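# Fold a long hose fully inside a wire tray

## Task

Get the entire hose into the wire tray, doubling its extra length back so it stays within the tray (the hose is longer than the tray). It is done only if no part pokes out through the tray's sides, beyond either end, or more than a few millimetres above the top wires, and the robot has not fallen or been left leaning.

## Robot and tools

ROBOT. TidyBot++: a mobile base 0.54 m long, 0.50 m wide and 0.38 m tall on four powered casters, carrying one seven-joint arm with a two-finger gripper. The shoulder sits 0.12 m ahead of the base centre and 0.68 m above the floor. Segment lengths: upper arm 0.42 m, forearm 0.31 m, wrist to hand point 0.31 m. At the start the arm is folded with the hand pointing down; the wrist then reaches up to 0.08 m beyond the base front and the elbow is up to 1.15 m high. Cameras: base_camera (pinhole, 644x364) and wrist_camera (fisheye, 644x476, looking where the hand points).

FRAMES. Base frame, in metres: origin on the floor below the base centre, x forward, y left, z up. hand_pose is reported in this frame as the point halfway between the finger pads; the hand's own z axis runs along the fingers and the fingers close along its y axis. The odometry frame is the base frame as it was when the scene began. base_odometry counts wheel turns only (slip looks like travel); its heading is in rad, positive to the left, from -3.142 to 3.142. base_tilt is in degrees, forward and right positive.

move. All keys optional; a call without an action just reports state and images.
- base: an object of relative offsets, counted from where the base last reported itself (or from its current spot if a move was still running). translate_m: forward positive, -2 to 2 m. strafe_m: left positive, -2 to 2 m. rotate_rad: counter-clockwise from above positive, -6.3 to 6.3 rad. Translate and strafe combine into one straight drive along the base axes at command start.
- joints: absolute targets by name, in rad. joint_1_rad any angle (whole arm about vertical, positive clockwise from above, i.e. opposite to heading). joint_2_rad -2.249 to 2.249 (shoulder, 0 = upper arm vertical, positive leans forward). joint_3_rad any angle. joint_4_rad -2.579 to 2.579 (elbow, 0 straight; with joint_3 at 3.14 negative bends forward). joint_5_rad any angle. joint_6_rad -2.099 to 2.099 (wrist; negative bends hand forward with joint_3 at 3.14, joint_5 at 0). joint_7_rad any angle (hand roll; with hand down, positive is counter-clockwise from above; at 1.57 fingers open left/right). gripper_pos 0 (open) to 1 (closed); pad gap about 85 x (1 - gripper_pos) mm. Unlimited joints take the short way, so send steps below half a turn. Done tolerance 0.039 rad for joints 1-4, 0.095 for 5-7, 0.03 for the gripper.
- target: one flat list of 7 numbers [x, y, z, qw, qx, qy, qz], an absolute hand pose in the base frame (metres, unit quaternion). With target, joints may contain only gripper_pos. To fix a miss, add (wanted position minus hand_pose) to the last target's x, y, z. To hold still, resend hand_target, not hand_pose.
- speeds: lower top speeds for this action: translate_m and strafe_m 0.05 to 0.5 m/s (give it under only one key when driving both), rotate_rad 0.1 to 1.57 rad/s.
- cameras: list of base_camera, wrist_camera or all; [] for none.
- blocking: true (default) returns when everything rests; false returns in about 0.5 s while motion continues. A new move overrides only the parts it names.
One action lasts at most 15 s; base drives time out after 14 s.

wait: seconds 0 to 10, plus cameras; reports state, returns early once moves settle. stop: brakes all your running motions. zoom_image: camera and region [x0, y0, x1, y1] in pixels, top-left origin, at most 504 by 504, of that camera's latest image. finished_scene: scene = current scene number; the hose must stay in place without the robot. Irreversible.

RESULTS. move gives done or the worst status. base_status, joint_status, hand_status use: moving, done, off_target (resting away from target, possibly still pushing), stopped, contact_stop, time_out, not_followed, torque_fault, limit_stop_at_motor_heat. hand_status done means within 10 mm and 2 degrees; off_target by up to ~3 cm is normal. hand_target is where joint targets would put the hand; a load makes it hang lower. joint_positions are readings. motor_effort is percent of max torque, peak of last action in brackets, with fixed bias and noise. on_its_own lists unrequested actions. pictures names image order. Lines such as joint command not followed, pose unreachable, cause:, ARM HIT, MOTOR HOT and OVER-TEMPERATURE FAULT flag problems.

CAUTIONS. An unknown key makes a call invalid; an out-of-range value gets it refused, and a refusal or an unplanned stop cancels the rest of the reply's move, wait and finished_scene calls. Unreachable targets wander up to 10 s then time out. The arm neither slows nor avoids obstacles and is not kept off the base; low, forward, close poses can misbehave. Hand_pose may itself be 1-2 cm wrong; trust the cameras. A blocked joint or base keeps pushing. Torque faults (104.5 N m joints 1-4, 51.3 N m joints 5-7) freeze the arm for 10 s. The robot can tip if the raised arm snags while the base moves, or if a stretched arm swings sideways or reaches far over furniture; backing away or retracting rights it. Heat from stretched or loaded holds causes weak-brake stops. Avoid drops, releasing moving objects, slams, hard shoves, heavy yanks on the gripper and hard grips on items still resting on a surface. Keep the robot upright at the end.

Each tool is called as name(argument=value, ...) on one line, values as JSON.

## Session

move()

Scene clock: 0.00 s.
base_odometry: x=+0.000 y=+0.000 heading=+0.000
base_tilt: forward=-0.2 right=-0.2
base_status: not commanded
joint_positions: joint_1_rad=-0.035 joint_2_rad=-0.329 joint_3_rad=+3.159 joint_4_rad=-2.541 joint_5_rad=-0.006 joint_6_rad=-0.921 joint_7_rad=+1.553 gripper_pos=+0.000
joint_status: not commanded
motor_effort: joint_1_rad=+1 joint_2_rad=-1 joint_3_rad=+0 joint_4_rad=+14 joint_5_rad=+0 joint_6_rad=+1 joint_7_rad=+0
hand_pose: x=+0.2378 y=+0.0057 z=+0.5808 quat_wxyz=(-0.005, +1.000, -0.002, +0.004) (m; base frame)
hand_target: x=+0.2376 y=+0.0057 z=+0.5806 quat_wxyz=(-0.005, +1.000, -0.002, +0.004) (m; base frame)
hand_status: not commanded
pictures: base_camera, wrist_camera

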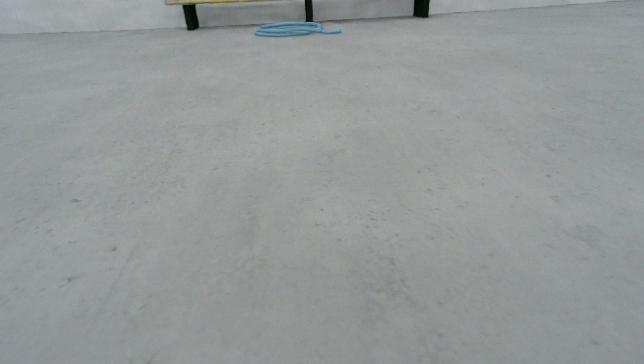

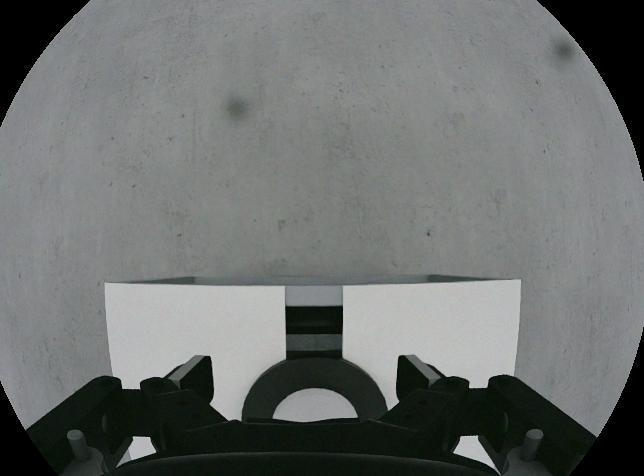

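move(base={"translate_m":1.6}, target=[0.45,0.0,0.85,0.38,0,0.92,0])

Scene clock: 4.67 s.
move: off_target
base_odometry: x=+1.600 y=+0.000 heading=+0.000
base_tilt: forward=-0.2 right=-0.2
base_status: done
joint_positions: joint_1_rad=+0.954 joint_2_rad=-0.569 joint_3_rad=+2.829 joint_4_rad=-2.021 joint_5_rad=-0.613 joint_6_rad=-1.037 joint_7_rad=-0.746 gripper_pos=+0.000
joint_status: not commanded
motor_effort: joint_1_rad=+0(1) joint_2_rad=+2(3) joint_3_rad=+4(5) joint_4_rad=+19(20) joint_5_rad=-3(3) joint_6_rad=+4(5) joint_7_rad=+0(1)
hand_pose: x=+0.4446 y=-0.0289 z=+0.8383 quat_wxyz=(-0.368, +0.022, -0.928, +0.047) (m; base frame)
hand_target: x=+0.4500 y=+0.0000 z=+0.8500 quat_wxyz=(-0.382, +0.000, -0.924, +0.000) (m; base frame)
hand_status: off_target (0.032 m and 6.2 deg from the pose sent, 0.343 m and 179.6 deg at the start)
pictures: base_camera, wrist_camera

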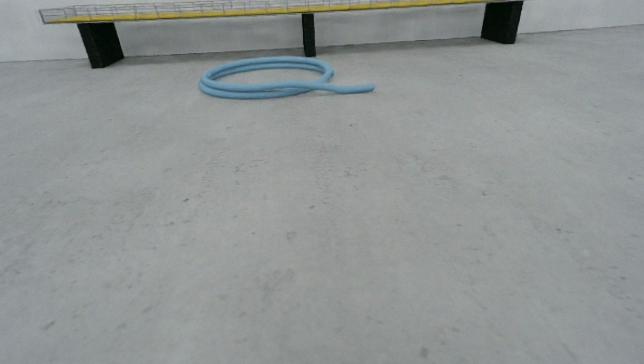

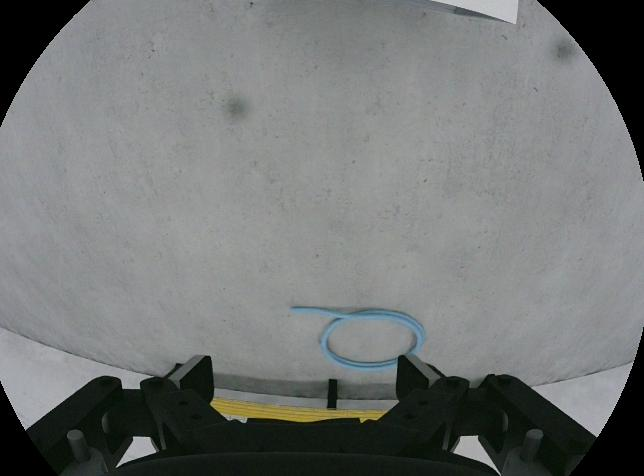

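zoom_image(camera="base_camera", region=[180, 40, 400, 120])

zoom_image(camera="wrist_camera", region=[270, 280, 450, 390])

zoom_image(camera="base_camera", region=[0, 0, 504, 80])

Scaled by 2.291.

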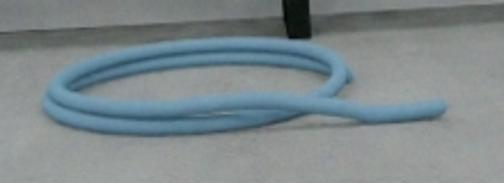

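Scaled by 2.800.

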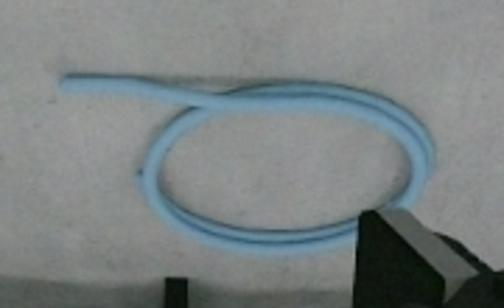

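Scaled by 1.000.

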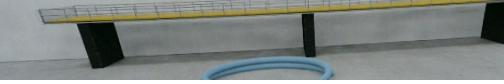

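move(base={"translate_m":1.0,"strafe_m":-0.33,"rotate_rad":0.347}, target=[0.58,0.0,0.3,0,0.819,0.574,0])

Scene clock: 8.73 s.
move: off_target
base_odometry: x=+2.600 y=-0.330 heading=+0.348
base_tilt: forward=-0.2 right=-0.2
base_status: done
joint_positions: joint_1_rad=+2.475 joint_2_rad=-1.540 joint_3_rad=+1.356 joint_4_rad=-1.790 joint_5_rad=-1.505 joint_6_rad=-1.281 joint_7_rad=-2.335 gripper_pos=+0.000
joint_status: not commanded
motor_effort: joint_1_rad=+0(4) joint_2_rad=+34(36) joint_3_rad=+15(17) joint_4_rad=-1(20) joint_5_rad=+1(4) joint_6_rad=+1(6) joint_7_rad=+0(1)
hand_pose: x=+0.5624 y=-0.0361 z=+0.3055 quat_wxyz=(-0.029, -0.802, -0.595, +0.046) (m; base frame)
hand_target: x=+0.5800 y=+0.0000 z=+0.3000 quat_wxyz=(+0.000, -0.819, -0.574, +0.000) (m; base frame)
hand_status: off_target (0.041 m and 6.9 deg from the pose sent, 0.556 m and 118.1 deg at the start)
pictures: base_camera, wrist_camera

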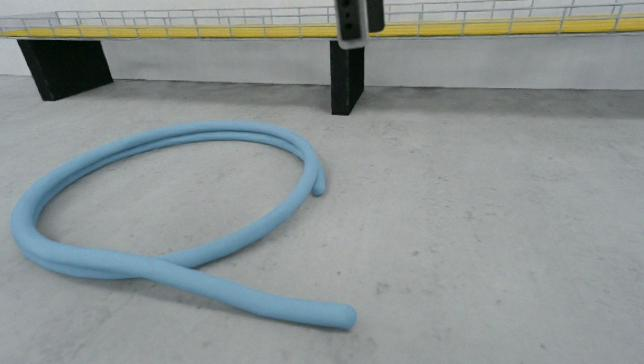

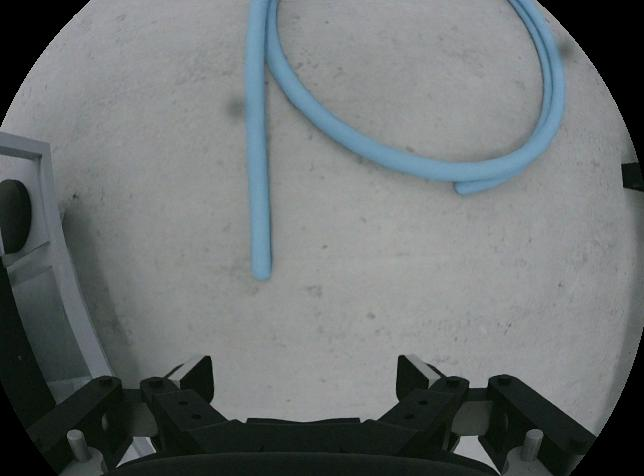

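move(base={"translate_m":-0.05}, target=[0.64,0.045,0.15,0.03,0.838,0.545,-0.03])

Scene clock: 10.83 s.
move: off_target
base_odometry: x=+2.553 y=-0.347 heading=+0.348
base_tilt: forward=-0.2 right=-0.2
base_status: done
joint_positions: joint_1_rad=+2.464 joint_2_rad=-1.843 joint_3_rad=+1.315 joint_4_rad=-1.359 joint_5_rad=-1.624 joint_6_rad=-1.273 joint_7_rad=-2.809 gripper_pos=+0.000
joint_status: not commanded
motor_effort: joint_1_rad=+1(2) joint_2_rad=+38(39) joint_3_rad=+15(16) joint_4_rad=-4(5) joint_5_rad=+1(2) joint_6_rad=+0(1) joint_7_rad=+0(1)
hand_pose: x=+0.6089 y=+0.0214 z=+0.1568 quat_wxyz=(-0.019, -0.822, -0.564, +0.079) (m; base frame)
hand_target: x=+0.6400 y=+0.0450 z=+0.1500 quat_wxyz=(-0.030, -0.838, -0.545, +0.030) (m; base frame)
hand_status: off_target (0.040 m and 6.4 deg from the pose sent, 0.192 m and 7.3 deg at the start)
pictures: base_camera, wrist_camera

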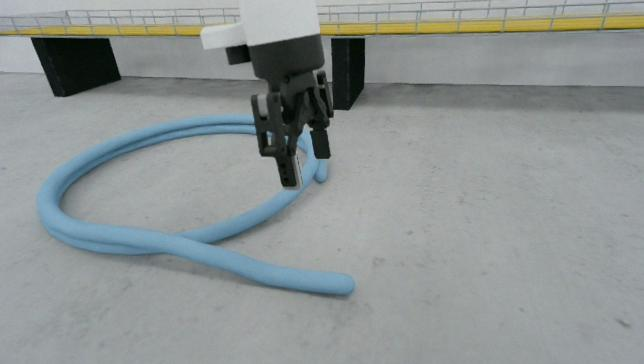

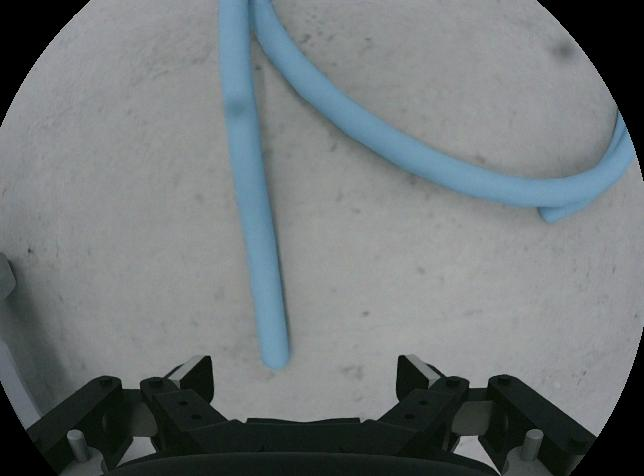

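move(base={"translate_m":-0.023,"strafe_m":0.05}, target=[0.64,0.045,0.12,0.03,0.788,0.616,-0.06])

Scene clock: 12.20 s.
move: off_target
base_odometry: x=+2.515 y=-0.308 heading=+0.348
base_tilt: forward=-0.2 right=-0.2
base_status: done
joint_positions: joint_1_rad=+2.473 joint_2_rad=-1.872 joint_3_rad=+1.278 joint_4_rad=-1.233 joint_5_rad=-1.624 joint_6_rad=-1.232 joint_7_rad=-2.810 gripper_pos=+0.000
joint_status: not commanded
motor_effort: joint_1_rad=+0(6) joint_2_rad=+39(40) joint_3_rad=+14(15) joint_4_rad=-4(6) joint_5_rad=+1(2) joint_6_rad=-1(2) joint_7_rad=+0(1)
hand_pose: x=+0.6242 y=+0.0515 z=+0.1247 quat_wxyz=(-0.008, -0.792, -0.607, +0.071) (m; base frame)
hand_target: x=+0.6400 y=+0.0450 z=+0.1200 quat_wxyz=(-0.030, -0.786, -0.615, +0.060) (m; base frame)
hand_status: off_target (0.018 m and 3.1 deg from the pose sent, 0.054 m and 7.6 deg at the start)
pictures: base_camera, wrist_camera

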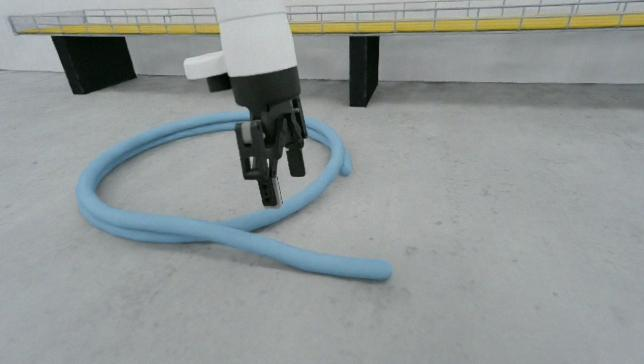

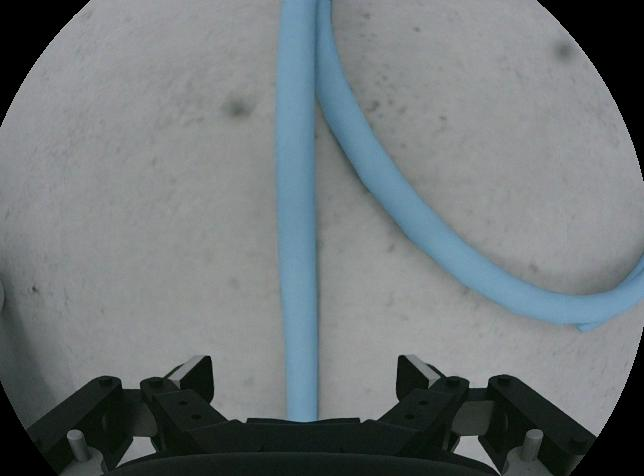

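move(base={"translate_m":-0.02,"strafe_m":-0.027}, target=[0.64,0.045,0.07,0.03,0.788,0.616,-0.06])

move(target=[0.64,0.045,0.025,0.03,0.788,0.616,-0.06])

Scene clock: 13.60 s.
move: off_target
base_odometry: x=+2.505 y=-0.340 heading=+0.348
base_tilt: forward=-0.2 right=-0.2
base_status: done
joint_positions: joint_1_rad=+2.497 joint_2_rad=-1.987 joint_3_rad=+1.279 joint_4_rad=-1.128 joint_5_rad=-1.624 joint_6_rad=-1.197 joint_7_rad=-2.820 gripper_pos=+0.000
joint_status: not commanded
motor_effort: joint_1_rad=+1(2) joint_2_rad=+38(43) joint_3_rad=+12(14) joint_4_rad=-5(6) joint_5_rad=+2(2) joint_6_rad=-1(1) joint_7_rad=+0(1)
hand_pose: x=+0.6016 y=+0.0309 z=+0.0672 quat_wxyz=(-0.010, -0.768, -0.631, +0.107) (m; base frame)
hand_target: x=+0.6400 y=+0.0450 z=+0.0700 quat_wxyz=(-0.030, -0.786, -0.615, +0.060) (m; base frame)
hand_status: off_target (0.041 m and 6.5 deg from the pose sent, 0.057 m and 3.1 deg at the start)
pictures: base_camera, wrist_camera

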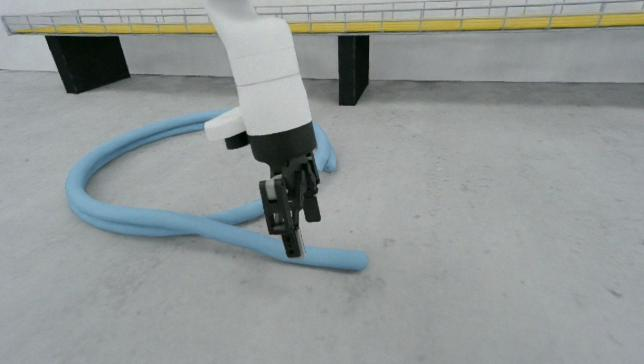

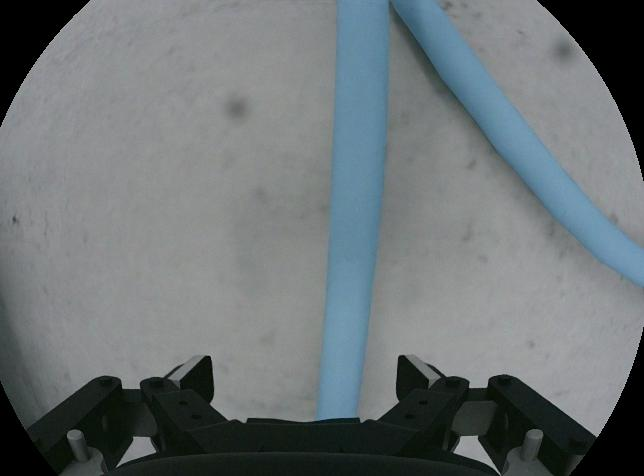

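Scene clock: 14.67 s.
move: off_target
base_odometry: x=+2.505 y=-0.340 heading=+0.348
base_tilt: forward=-0.2 right=-0.2
base_status: not commanded
joint_positions: joint_1_rad=+2.529 joint_2_rad=-2.054 joint_3_rad=+1.281 joint_4_rad=-1.001 joint_5_rad=-1.627 joint_6_rad=-1.150 joint_7_rad=-2.882 gripper_pos=+0.000
joint_status: not commanded
motor_effort: joint_1_rad=+0(1) joint_2_rad=+38(40) joint_3_rad=+11(13) joint_4_rad=-5(6) joint_5_rad=+1(2) joint_6_rad=-1(1) joint_7_rad=+0(1)
hand_pose: x=+0.6039 y=+0.0334 z=+0.0261 quat_wxyz=(-0.012, -0.760, -0.641, +0.109) (m; base frame)
hand_target: x=+0.6400 y=+0.0450 z=+0.0250 quat_wxyz=(-0.030, -0.786, -0.614, +0.060) (m; base frame)
hand_status: off_target (0.038 m and 7.3 deg from the pose sent, 0.059 m and 6.5 deg at the start)
pictures: base_camera, wrist_camera

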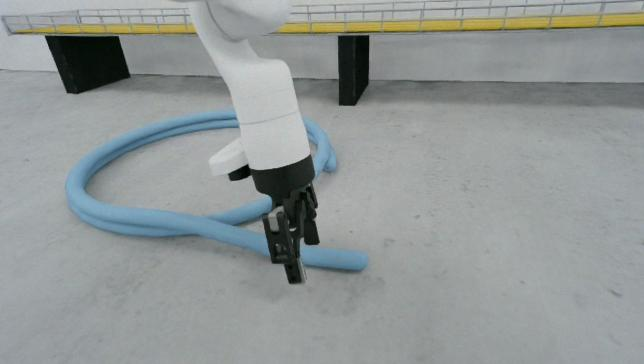

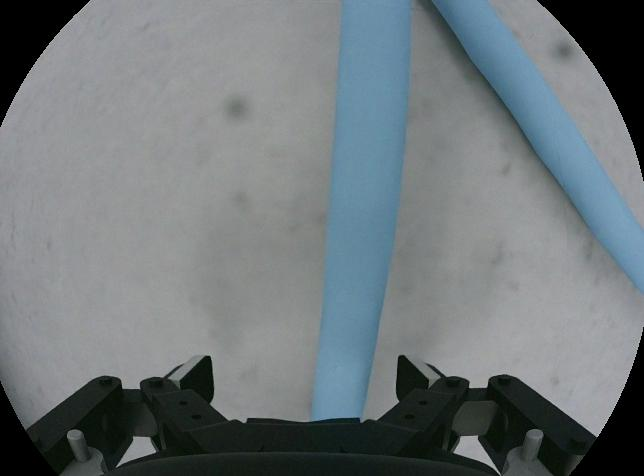

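move(base={"translate_m":0.012})

move(joints={"gripper_pos":0.87})

move(target=[0.62,0.03,0.45,0,0.788,0.616,0])

Scene clock: 15.40 s.
move: done
base_odometry: x=+2.516 y=-0.336 heading=+0.348
base_tilt: forward=-0.2 right=-0.2
base_status: done
joint_positions: joint_1_rad=+2.533 joint_2_rad=-2.055 joint_3_rad=+1.284 joint_4_rad=-0.999 joint_5_rad=-1.628 joint_6_rad=-1.146 joint_7_rad=-2.883 gripper_pos=+0.000
joint_status: not commanded
motor_effort: joint_1_rad=+0(2) joint_2_rad=+38(40) joint_3_rad=+11(12) joint_4_rad=-5(6) joint_5_rad=+1(2) joint_6_rad=-1(2) joint_7_rad=+0(1)
hand_pose: x=+0.6057 y=+0.0307 z=+0.0259 quat_wxyz=(-0.015, -0.761, -0.640, +0.108) (m; base frame)
hand_target: x=+0.6400 y=+0.0450 z=+0.0250 quat_wxyz=(-0.030, -0.786, -0.614, +0.060) (m; base frame)
hand_status: not commanded
pictures: base_camera, wrist_camera

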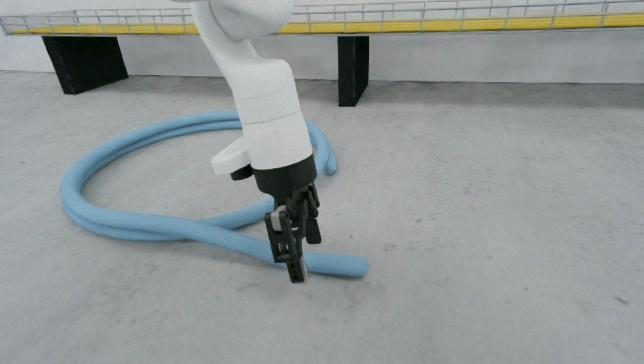

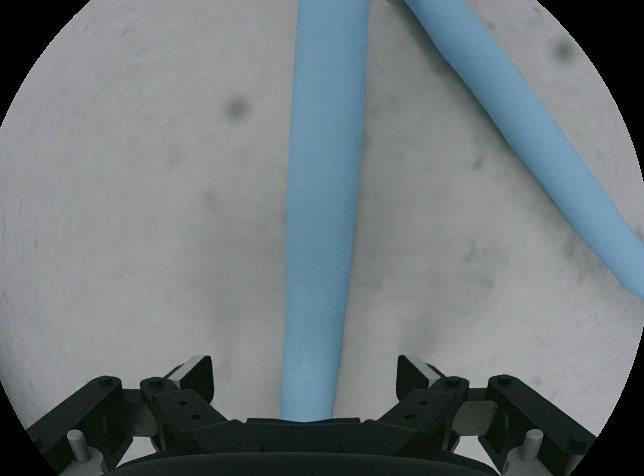

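Scene clock: 16.43 s.
move: off_target
base_odometry: x=+2.516 y=-0.336 heading=+0.348
base_tilt: forward=-0.2 right=-0.2
base_status: not commanded
joint_positions: joint_1_rad=+2.533 joint_2_rad=-2.054 joint_3_rad=+1.289 joint_4_rad=-0.999 joint_5_rad=-1.628 joint_6_rad=-1.143 joint_7_rad=-2.884 gripper_pos=+0.761
joint_status: gripper_pos off_target (ended at +0.761, target +0.870)
motor_effort: joint_1_rad=+0(1) joint_2_rad=+35(38) joint_3_rad=+10(11) joint_4_rad=-5(5) joint_5_rad=+2(2) joint_6_rad=+0(2) joint_7_rad=+1(1)
hand_pose: x=+0.6084 y=+0.0296 z=+0.0273 quat_wxyz=(-0.018, -0.760, -0.640, +0.107) (m; base frame)
hand_target: x=+0.6400 y=+0.0450 z=+0.0250 quat_wxyz=(-0.030, -0.786, -0.614, +0.060) (m; base frame)
hand_status: not commanded
pictures: base_camera, wrist_camera

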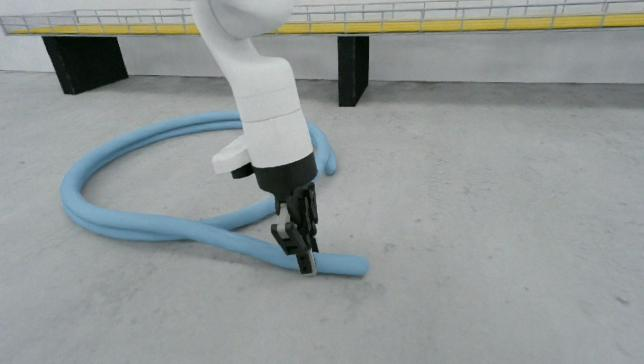

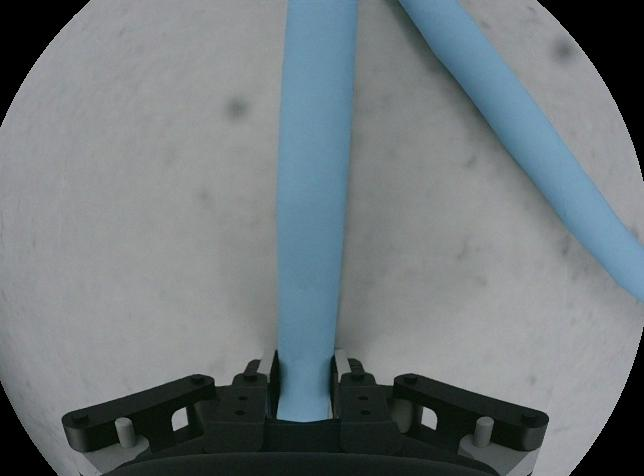

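Scene clock: 18.67 s.
move: off_target
base_odometry: x=+2.516 y=-0.336 heading=+0.348
base_tilt: forward=-0.2 right=-0.2
base_status: not commanded
joint_positions: joint_1_rad=+2.495 joint_2_rad=-1.168 joint_3_rad=+1.273 joint_4_rad=-1.594 joint_5_rad=-1.187 joint_6_rad=-1.217 joint_7_rad=-2.629 gripper_pos=+0.761
joint_status: not commanded
motor_effort: joint_1_rad=+1(2) joint_2_rad=+40(46) joint_3_rad=+15(16) joint_4_rad=+7(7) joint_5_rad=-2(2) joint_6_rad=+1(2) joint_7_rad=+0(1)
hand_pose: x=+0.6486 y=+0.0160 z=+0.4373 quat_wxyz=(-0.034, -0.811, -0.584, -0.018) (m; base frame)
hand_target: x=+0.6200 y=+0.0300 z=+0.4500 quat_wxyz=(+0.000, -0.788, -0.616, +0.000) (m; base frame)
hand_status: off_target (0.034 m and 6.3 deg from the pose sent, 0.423 m and 13.2 deg at the start)
pictures: base_camera, wrist_camera

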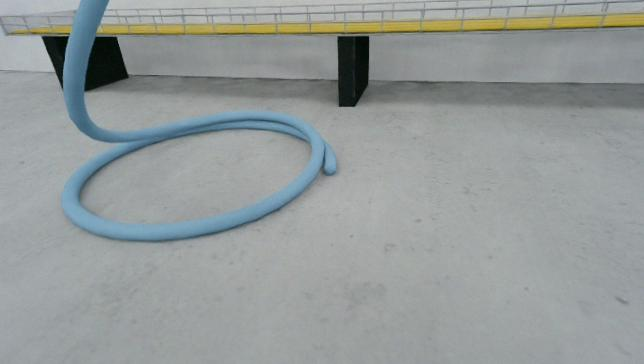

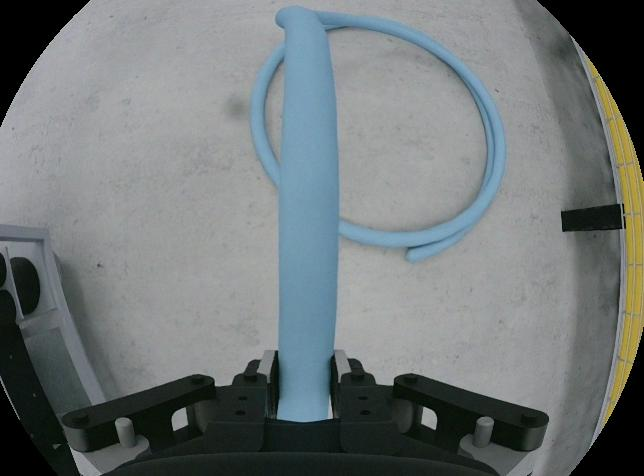

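move(base={"strafe_m":-1.1}, speeds={"strafe_m":0.35})

Scene clock: 23.40 s.
move: done
base_odometry: x=+2.891 y=-1.370 heading=+0.347
base_tilt: forward=-0.2 right=-0.2
base_status: done
joint_positions: joint_1_rad=+2.478 joint_2_rad=-1.168 joint_3_rad=+1.266 joint_4_rad=-1.594 joint_5_rad=-1.185 joint_6_rad=-1.224 joint_7_rad=-2.624 gripper_pos=+0.761
joint_status: not commanded
motor_effort: joint_1_rad=+2(4) joint_2_rad=+39(41) joint_3_rad=+16(17) joint_4_rad=+6(7) joint_5_rad=-1(2) joint_6_rad=+0(2) joint_7_rad=+0(1)
hand_pose: x=+0.6453 y=+0.0289 z=+0.4353 quat_wxyz=(-0.027, -0.804, -0.594, -0.017) (m; base frame)
hand_target: x=+0.6200 y=+0.0300 z=+0.4500 quat_wxyz=(+0.000, -0.788, -0.616, +0.000) (m; base frame)
hand_status: not commanded
pictures: base_camera, wrist_camera

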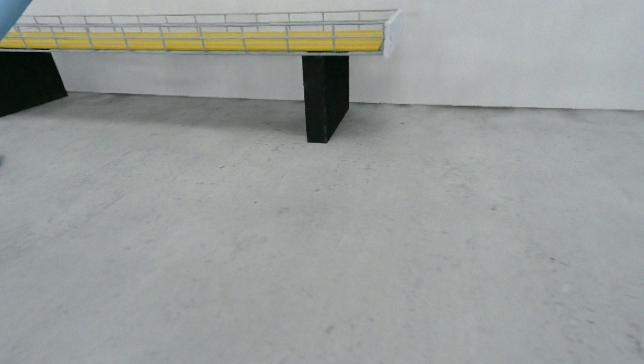

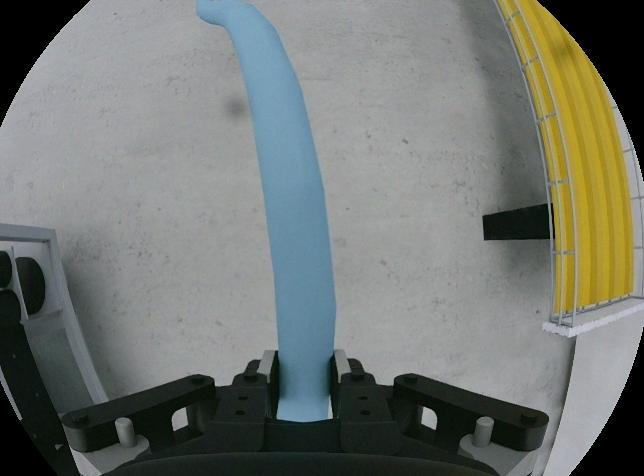

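move(target=[0.68,0.0,0.52,0,0.7071,0.7071,0])

move(base={"translate_m":0.43,"strafe_m":-0.04}, speeds={"translate_m":0.3})

Scene clock: 25.00 s.
move: off_target
base_odometry: x=+2.891 y=-1.370 heading=+0.347
base_tilt: forward=-0.2 right=-0.2
base_status: not commanded
joint_positions: joint_1_rad=+2.608 joint_2_rad=-1.120 joint_3_rad=+1.266 joint_4_rad=-1.336 joint_5_rad=-1.091 joint_6_rad=-1.382 joint_7_rad=-2.509 gripper_pos=+0.761
joint_status: not commanded
motor_effort: joint_1_rad=+2(4) joint_2_rad=+44(44) joint_3_rad=+15(17) joint_4_rad=+8(9) joint_5_rad=-1(1) joint_6_rad=+0(1) joint_7_rad=+0(1)
hand_pose: x=+0.6949 y=+0.0146 z=+0.4925 quat_wxyz=(-0.011, -0.729, -0.684, -0.019) (m; base frame)
hand_target: x=+0.6800 y=+0.0000 z=+0.5200 quat_wxyz=(+0.000, -0.707, -0.707, +0.000) (m; base frame)
hand_status: off_target (0.034 m and 4.4 deg from the pose sent, 0.096 m and 17.4 deg at the start)
pictures: base_camera, wrist_camera

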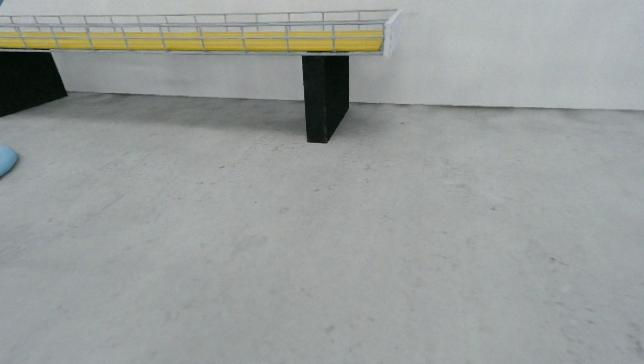

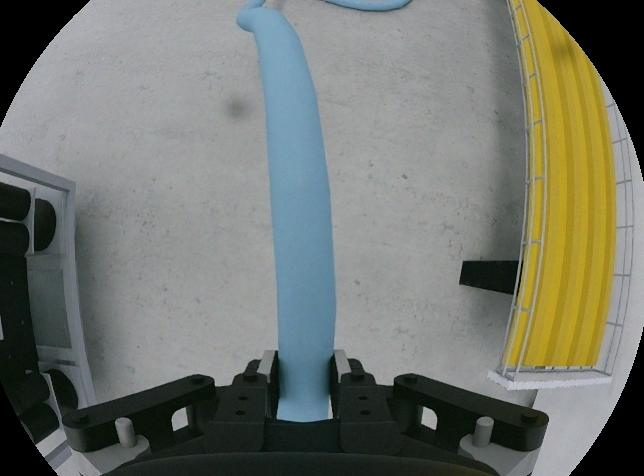

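Scene clock: 27.40 s.
move: done
base_odometry: x=+3.309 y=-1.261 heading=+0.347
base_tilt: forward=-0.2 right=-0.2
base_status: done
joint_positions: joint_1_rad=+2.609 joint_2_rad=-1.119 joint_3_rad=+1.266 joint_4_rad=-1.333 joint_5_rad=-1.084 joint_6_rad=-1.389 joint_7_rad=-2.504 gripper_pos=+0.761
joint_status: not commanded
motor_effort: joint_1_rad=+2(4) joint_2_rad=+44(45) joint_3_rad=+15(15) joint_4_rad=+8(9) joint_5_rad=-2(2) joint_6_rad=+0(1) joint_7_rad=-1(1)
hand_pose: x=+0.6930 y=+0.0142 z=+0.4932 quat_wxyz=(-0.009, -0.726, -0.687, -0.016) (m; base frame)
hand_target: x=+0.6800 y=+0.0000 z=+0.5200 quat_wxyz=(+0.000, -0.707, -0.707, +0.000) (m; base frame)
hand_status: not commanded
pictures: base_camera, wrist_camera

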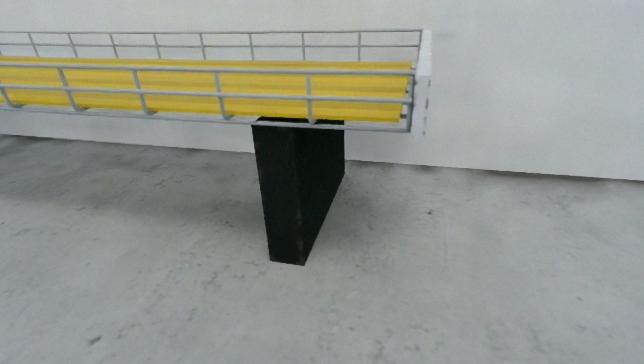

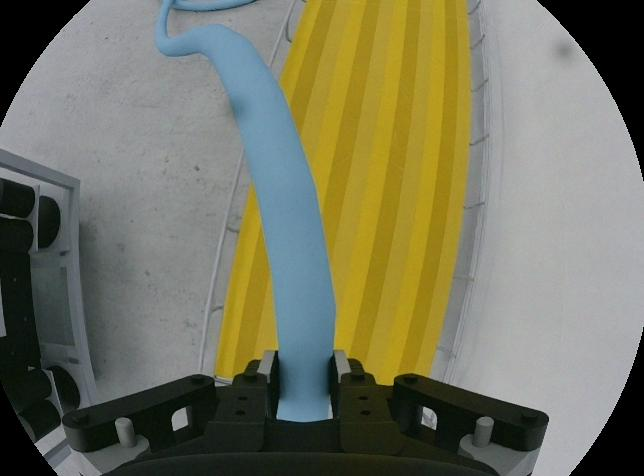

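move(base={"translate_m":0.07,"strafe_m":-0.02}, target=[0.80,0.0,0.33,0.04,0.7071,0.7071,0.03])

Scene clock: 29.23 s.
move: off_target
base_odometry: x=+3.381 y=-1.256 heading=+0.347
base_tilt: forward=-0.2 right=-0.2
base_status: done
joint_positions: joint_1_rad=+2.746 joint_2_rad=-1.532 joint_3_rad=+1.288 joint_4_rad=-0.972 joint_5_rad=-1.322 joint_6_rad=-1.367 joint_7_rad=-2.519 gripper_pos=+0.761
joint_status: not commanded
motor_effort: joint_1_rad=+3(5) joint_2_rad=+49(52) joint_3_rad=+14(15) joint_4_rad=+3(9) joint_5_rad=+0(2) joint_6_rad=+1(2) joint_7_rad=-1(1)
hand_pose: x=+0.7534 y=+0.0028 z=+0.3092 quat_wxyz=(-0.002, -0.677, -0.736, +0.027) (m; base frame)
hand_target: x=+0.8000 y=+0.0000 z=+0.3300 quat_wxyz=(-0.040, -0.706, -0.706, -0.030) (m; base frame)
hand_status: off_target (0.051 m and 9.2 deg from the pose sent, 0.196 m and 5.0 deg at the start)
pictures: base_camera, wrist_camera

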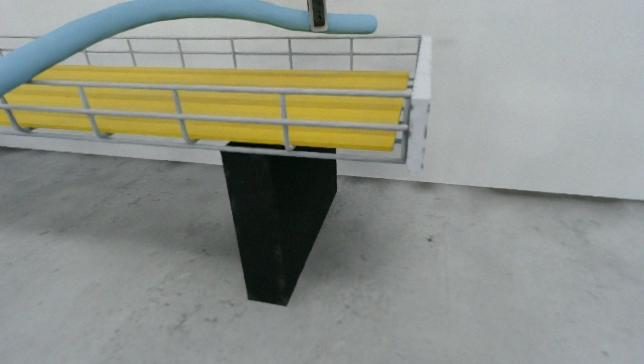

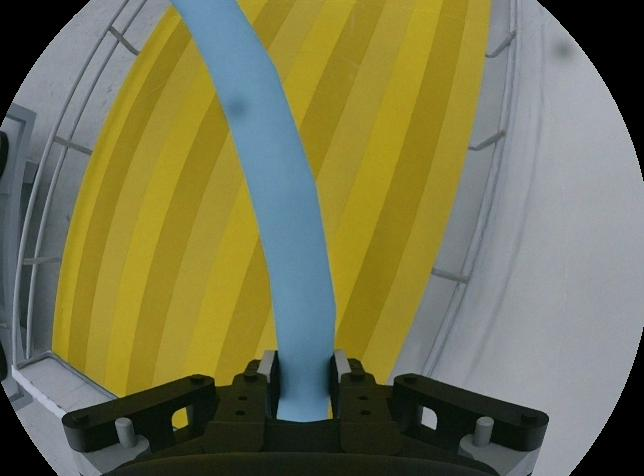

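move(target=[0.83,0.0,0.26,0.07,0.73,0.67,0.06])

Scene clock: 30.50 s.
move: off_target
base_odometry: x=+3.381 y=-1.256 heading=+0.347
base_tilt: forward=-0.2 right=-0.2
base_status: not commanded
joint_positions: joint_1_rad=+2.750 joint_2_rad=-1.654 joint_3_rad=+1.333 joint_4_rad=-0.890 joint_5_rad=-1.479 joint_6_rad=-1.274 joint_7_rad=-2.616 gripper_pos=+0.761
joint_status: not commanded
motor_effort: joint_1_rad=+5(8) joint_2_rad=+47(50) joint_3_rad=+13(14) joint_4_rad=+0(3) joint_5_rad=-1(3) joint_6_rad=+4(8) joint_7_rad=-1(2)
hand_pose: x=+0.7840 y=+0.0174 z=+0.2499 quat_wxyz=(-0.029, -0.696, -0.717, -0.005) (m; base frame)
hand_target: x=+0.8300 y=+0.0000 z=+0.2600 quat_wxyz=(-0.070, -0.734, -0.673, -0.060) (m; base frame)
hand_status: off_target (0.050 m and 10.2 deg from the pose sent, 0.091 m and 16.0 deg at the start)
pictures: base_camera, wrist_camera

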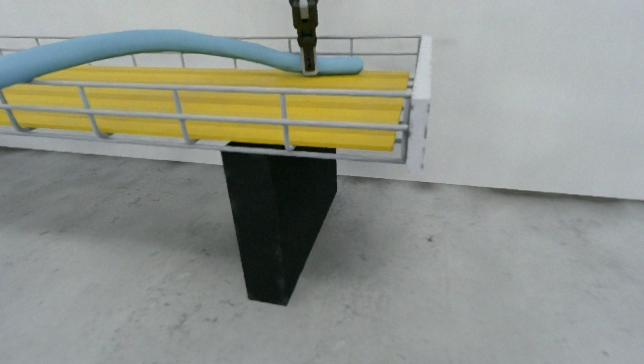

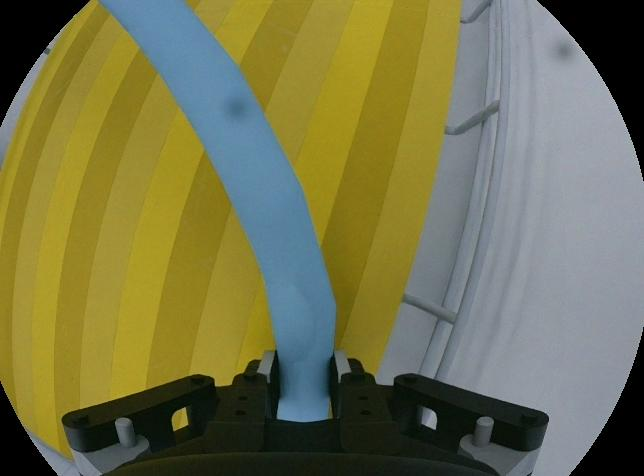

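move(target=[0.83,0.0,0.235,0.07,0.73,0.67,0.06])

zoom_image(camera="base_camera", region=[230, 20, 450, 180])

Scene clock: 31.30 s.
move: off_target
base_odometry: x=+3.381 y=-1.256 heading=+0.347
base_tilt: forward=-0.2 right=-0.3
base_status: not commanded
joint_positions: joint_1_rad=+2.760 joint_2_rad=-1.664 joint_3_rad=+1.349 joint_4_rad=-0.864 joint_5_rad=-1.498 joint_6_rad=-1.265 joint_7_rad=-2.633 gripper_pos=+0.761
joint_status: not commanded
motor_effort: joint_1_rad=+5(5) joint_2_rad=+43(48) joint_3_rad=+11(13) joint_4_rad=+1(1) joint_5_rad=-2(3) joint_6_rad=+7(8) joint_7_rad=-1(2)
hand_pose: x=+0.7939 y=+0.0164 z=+0.2487 quat_wxyz=(-0.037, -0.698, -0.715, -0.012) (m; base frame)
hand_target: x=+0.8300 y=+0.0000 z=+0.2350 quat_wxyz=(-0.070, -0.734, -0.673, -0.060) (m; base frame)
hand_status: off_target (0.042 m and 9.3 deg from the pose sent, 0.051 m and 10.2 deg at the start)
pictures: base_camera, wrist_camera

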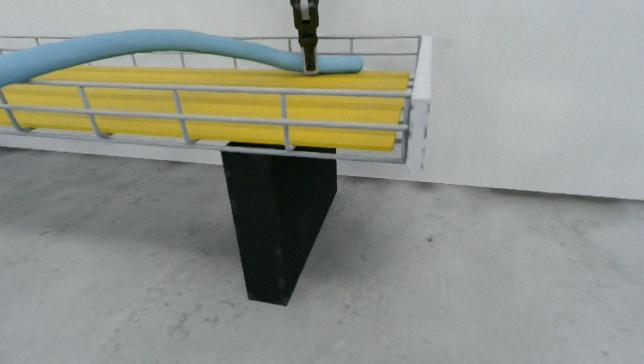

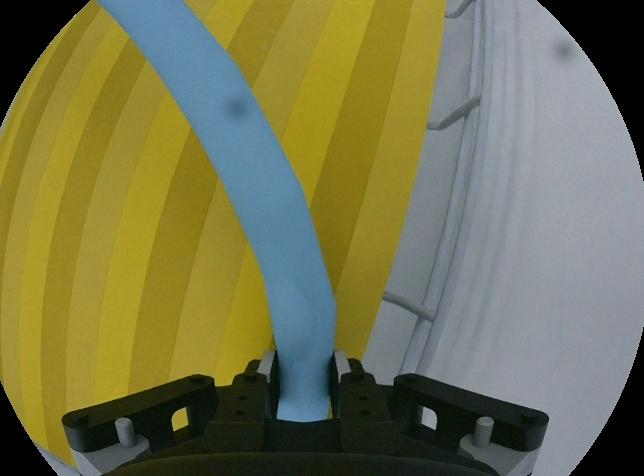

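Scaled by 2.291.

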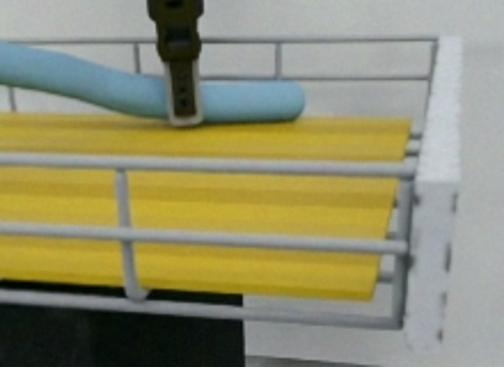

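move(joints={"gripper_pos":0.55})

move(joints={"gripper_pos":0.2})

Scene clock: 32.17 s.
move: done
base_odometry: x=+3.381 y=-1.256 heading=+0.347
base_tilt: forward=-0.2 right=-0.3
base_status: not commanded
joint_positions: joint_1_rad=+2.762 joint_2_rad=-1.668 joint_3_rad=+1.349 joint_4_rad=-0.865 joint_5_rad=-1.504 joint_6_rad=-1.266 joint_7_rad=-2.643 gripper_pos=+0.550
joint_status: all done
motor_effort: joint_1_rad=+6(6) joint_2_rad=+40(46) joint_3_rad=+11(13) joint_4_rad=+5(8) joint_5_rad=-4(7) joint_6_rad=+14(19) joint_7_rad=+0(2)
hand_pose: x=+0.7926 y=+0.0147 z=+0.2463 quat_wxyz=(-0.035, -0.704, -0.710, -0.012) (m; base frame)
hand_target: x=+0.8300 y=+0.0000 z=+0.2350 quat_wxyz=(-0.070, -0.734, -0.673, -0.060) (m; base frame)
hand_status: not commanded
pictures: base_camera, wrist_camera

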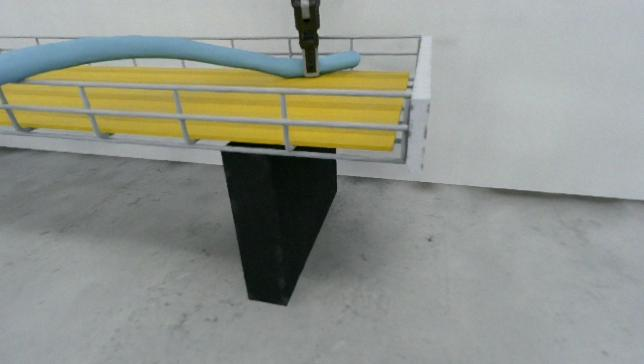

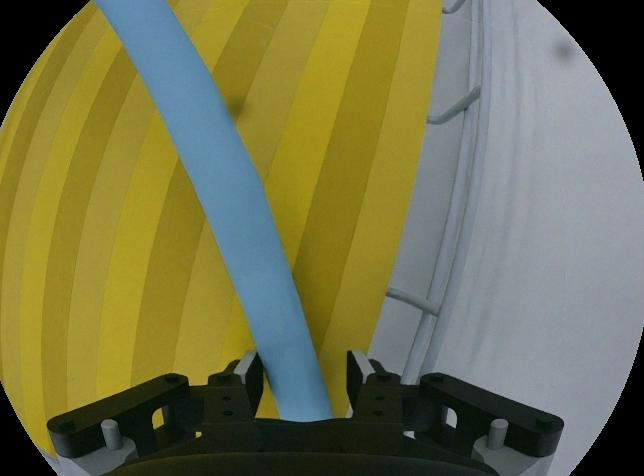

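Scene clock: 32.90 s.
move: done
base_odometry: x=+3.381 y=-1.256 heading=+0.347
base_tilt: forward=-0.2 right=-0.2
base_status: not commanded
joint_positions: joint_1_rad=+2.762 joint_2_rad=-1.671 joint_3_rad=+1.350 joint_4_rad=-0.872 joint_5_rad=-1.504 joint_6_rad=-1.290 joint_7_rad=-2.644 gripper_pos=+0.202
joint_status: all done
motor_effort: joint_1_rad=+7(8) joint_2_rad=+42(46) joint_3_rad=+13(13) joint_4_rad=+10(11) joint_5_rad=-8(9) joint_6_rad=+23(24) joint_7_rad=+0(1)
hand_pose: x=+0.7832 y=+0.0153 z=+0.2436 quat_wxyz=(-0.023, -0.706, -0.708, -0.006) (m; base frame)
hand_target: x=+0.8300 y=+0.0000 z=+0.2350 quat_wxyz=(-0.070, -0.734, -0.673, -0.060) (m; base frame)
hand_status: not commanded
pictures: base_camera, wrist_camera

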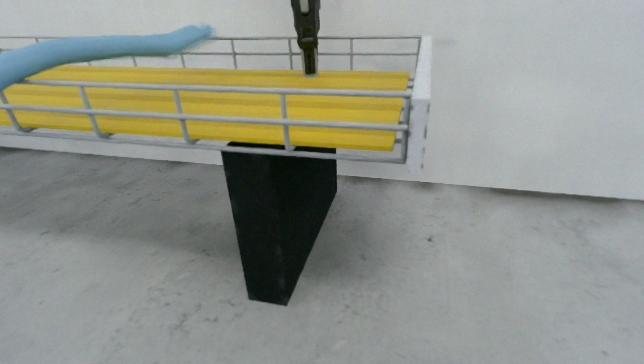

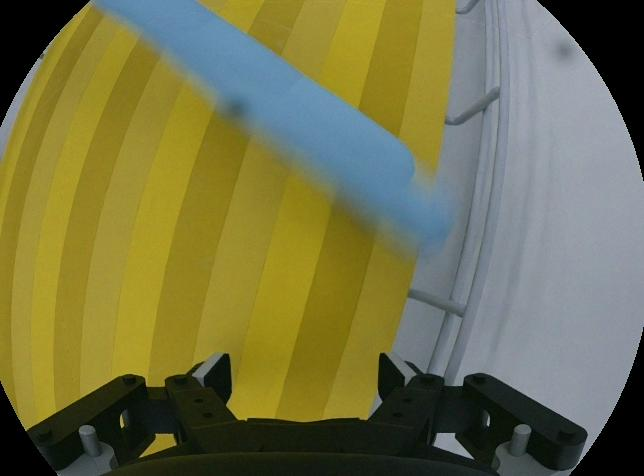

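move(target=[0.77,0.0,0.45,0.03,0.7071,0.7071,0.03])

Scene clock: 34.77 s.
move: off_target
base_odometry: x=+3.381 y=-1.256 heading=+0.347
base_tilt: forward=-0.2 right=-0.2
base_status: not commanded
joint_positions: joint_1_rad=+2.741 joint_2_rad=-1.301 joint_3_rad=+1.311 joint_4_rad=-1.050 joint_5_rad=-1.322 joint_6_rad=-1.351 joint_7_rad=-2.587 gripper_pos=+0.200
joint_status: not commanded
motor_effort: joint_1_rad=+0(9) joint_2_rad=+47(61) joint_3_rad=+13(18) joint_4_rad=+6(10) joint_5_rad=-1(8) joint_6_rad=+1(24) joint_7_rad=+0(1)
hand_pose: x=+0.8035 y=+0.0014 z=+0.4499 quat_wxyz=(-0.055, -0.726, -0.682, -0.070) (m; base frame)
hand_target: x=+0.7700 y=+0.0000 z=+0.4500 quat_wxyz=(-0.030, -0.706, -0.706, -0.030) (m; base frame)
hand_status: off_target (0.034 m and 6.5 deg from the pose sent, 0.207 m and 2.9 deg at the start)
pictures: base_camera, wrist_camera

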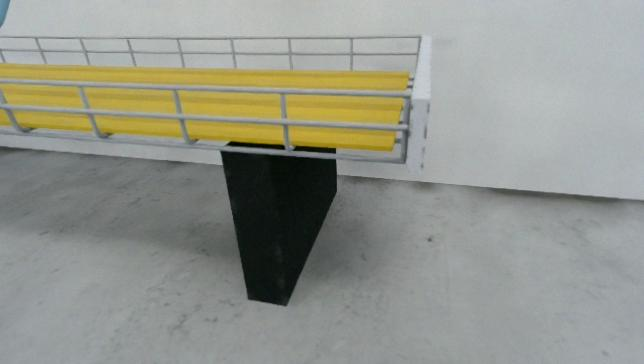

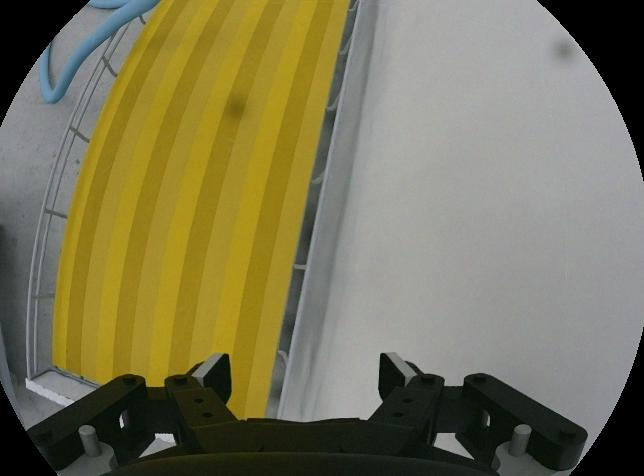

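move(target=[0.68,0.0,0.52,0,0.7071,0.7071,0])

move(base={"translate_m":-0.55,"strafe_m":0.4})

Scene clock: 37.20 s.
move: off_target
base_odometry: x=+3.381 y=-1.256 heading=+0.347
base_tilt: forward=-0.2 right=-0.2
base_status: not commanded
joint_positions: joint_1_rad=+2.641 joint_2_rad=-1.095 joint_3_rad=+1.295 joint_4_rad=-1.287 joint_5_rad=-1.100 joint_6_rad=-1.388 joint_7_rad=-2.508 gripper_pos=+0.200
joint_status: not commanded
motor_effort: joint_1_rad=+0(1) joint_2_rad=+41(48) joint_3_rad=+13(14) joint_4_rad=+8(9) joint_5_rad=-1(1) joint_6_rad=+1(1) joint_7_rad=+1(1)
hand_pose: x=+0.7176 y=-0.0037 z=+0.5210 quat_wxyz=(-0.035, -0.729, -0.682, -0.037) (m; base frame)
hand_target: x=+0.6800 y=+0.0000 z=+0.5200 quat_wxyz=(+0.000, -0.707, -0.707, +0.000) (m; base frame)
hand_status: off_target (0.038 m and 6.9 deg from the pose sent, 0.142 m and 10.8 deg at the start)
pictures: base_camera, wrist_camera

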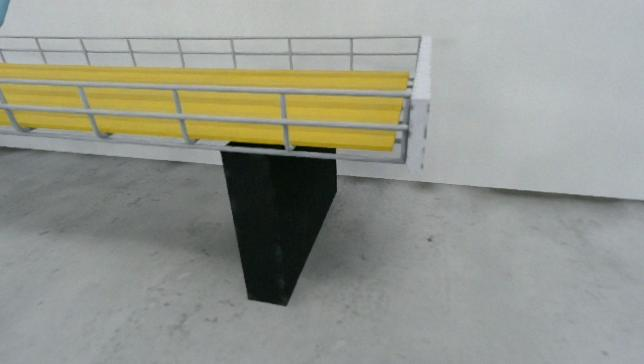

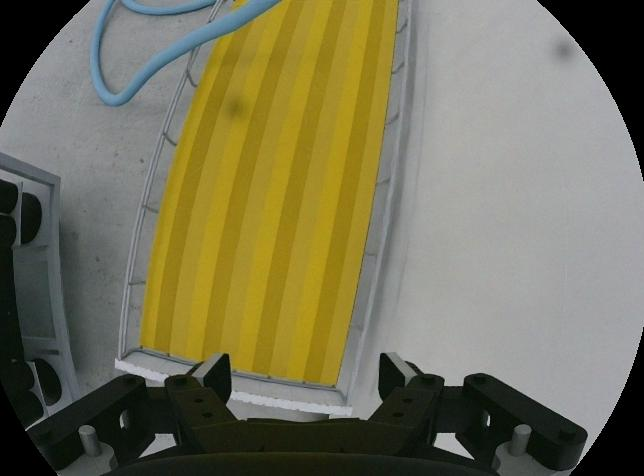

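Scene clock: 39.87 s.
move: done
base_odometry: x=+2.728 y=-1.067 heading=+0.347
base_tilt: forward=-0.2 right=-0.2
base_status: done
joint_positions: joint_1_rad=+2.631 joint_2_rad=-1.095 joint_3_rad=+1.293 joint_4_rad=-1.290 joint_5_rad=-1.095 joint_6_rad=-1.393 joint_7_rad=-2.507 gripper_pos=+0.200
joint_status: not commanded
motor_effort: joint_1_rad=+0(3) joint_2_rad=+41(42) joint_3_rad=+13(14) joint_4_rad=+8(9) joint_5_rad=-1(1) joint_6_rad=+0(2) joint_7_rad=+0(1)
hand_pose: x=+0.7142 y=+0.0024 z=+0.5197 quat_wxyz=(-0.031, -0.726, -0.686, -0.034) (m; base frame)
hand_target: x=+0.6800 y=+0.0000 z=+0.5200 quat_wxyz=(+0.000, -0.707, -0.707, +0.000) (m; base frame)
hand_status: not commanded
pictures: base_camera, wrist_camera

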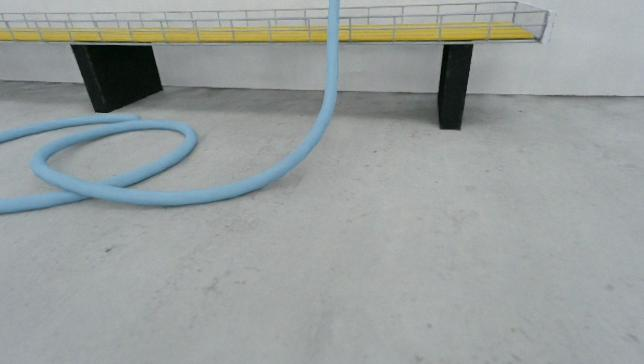

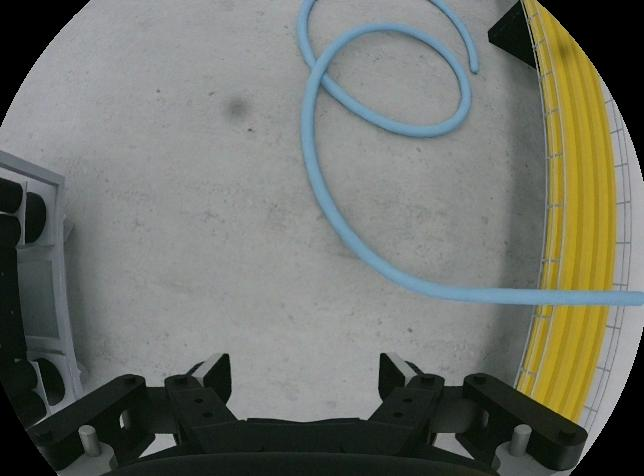

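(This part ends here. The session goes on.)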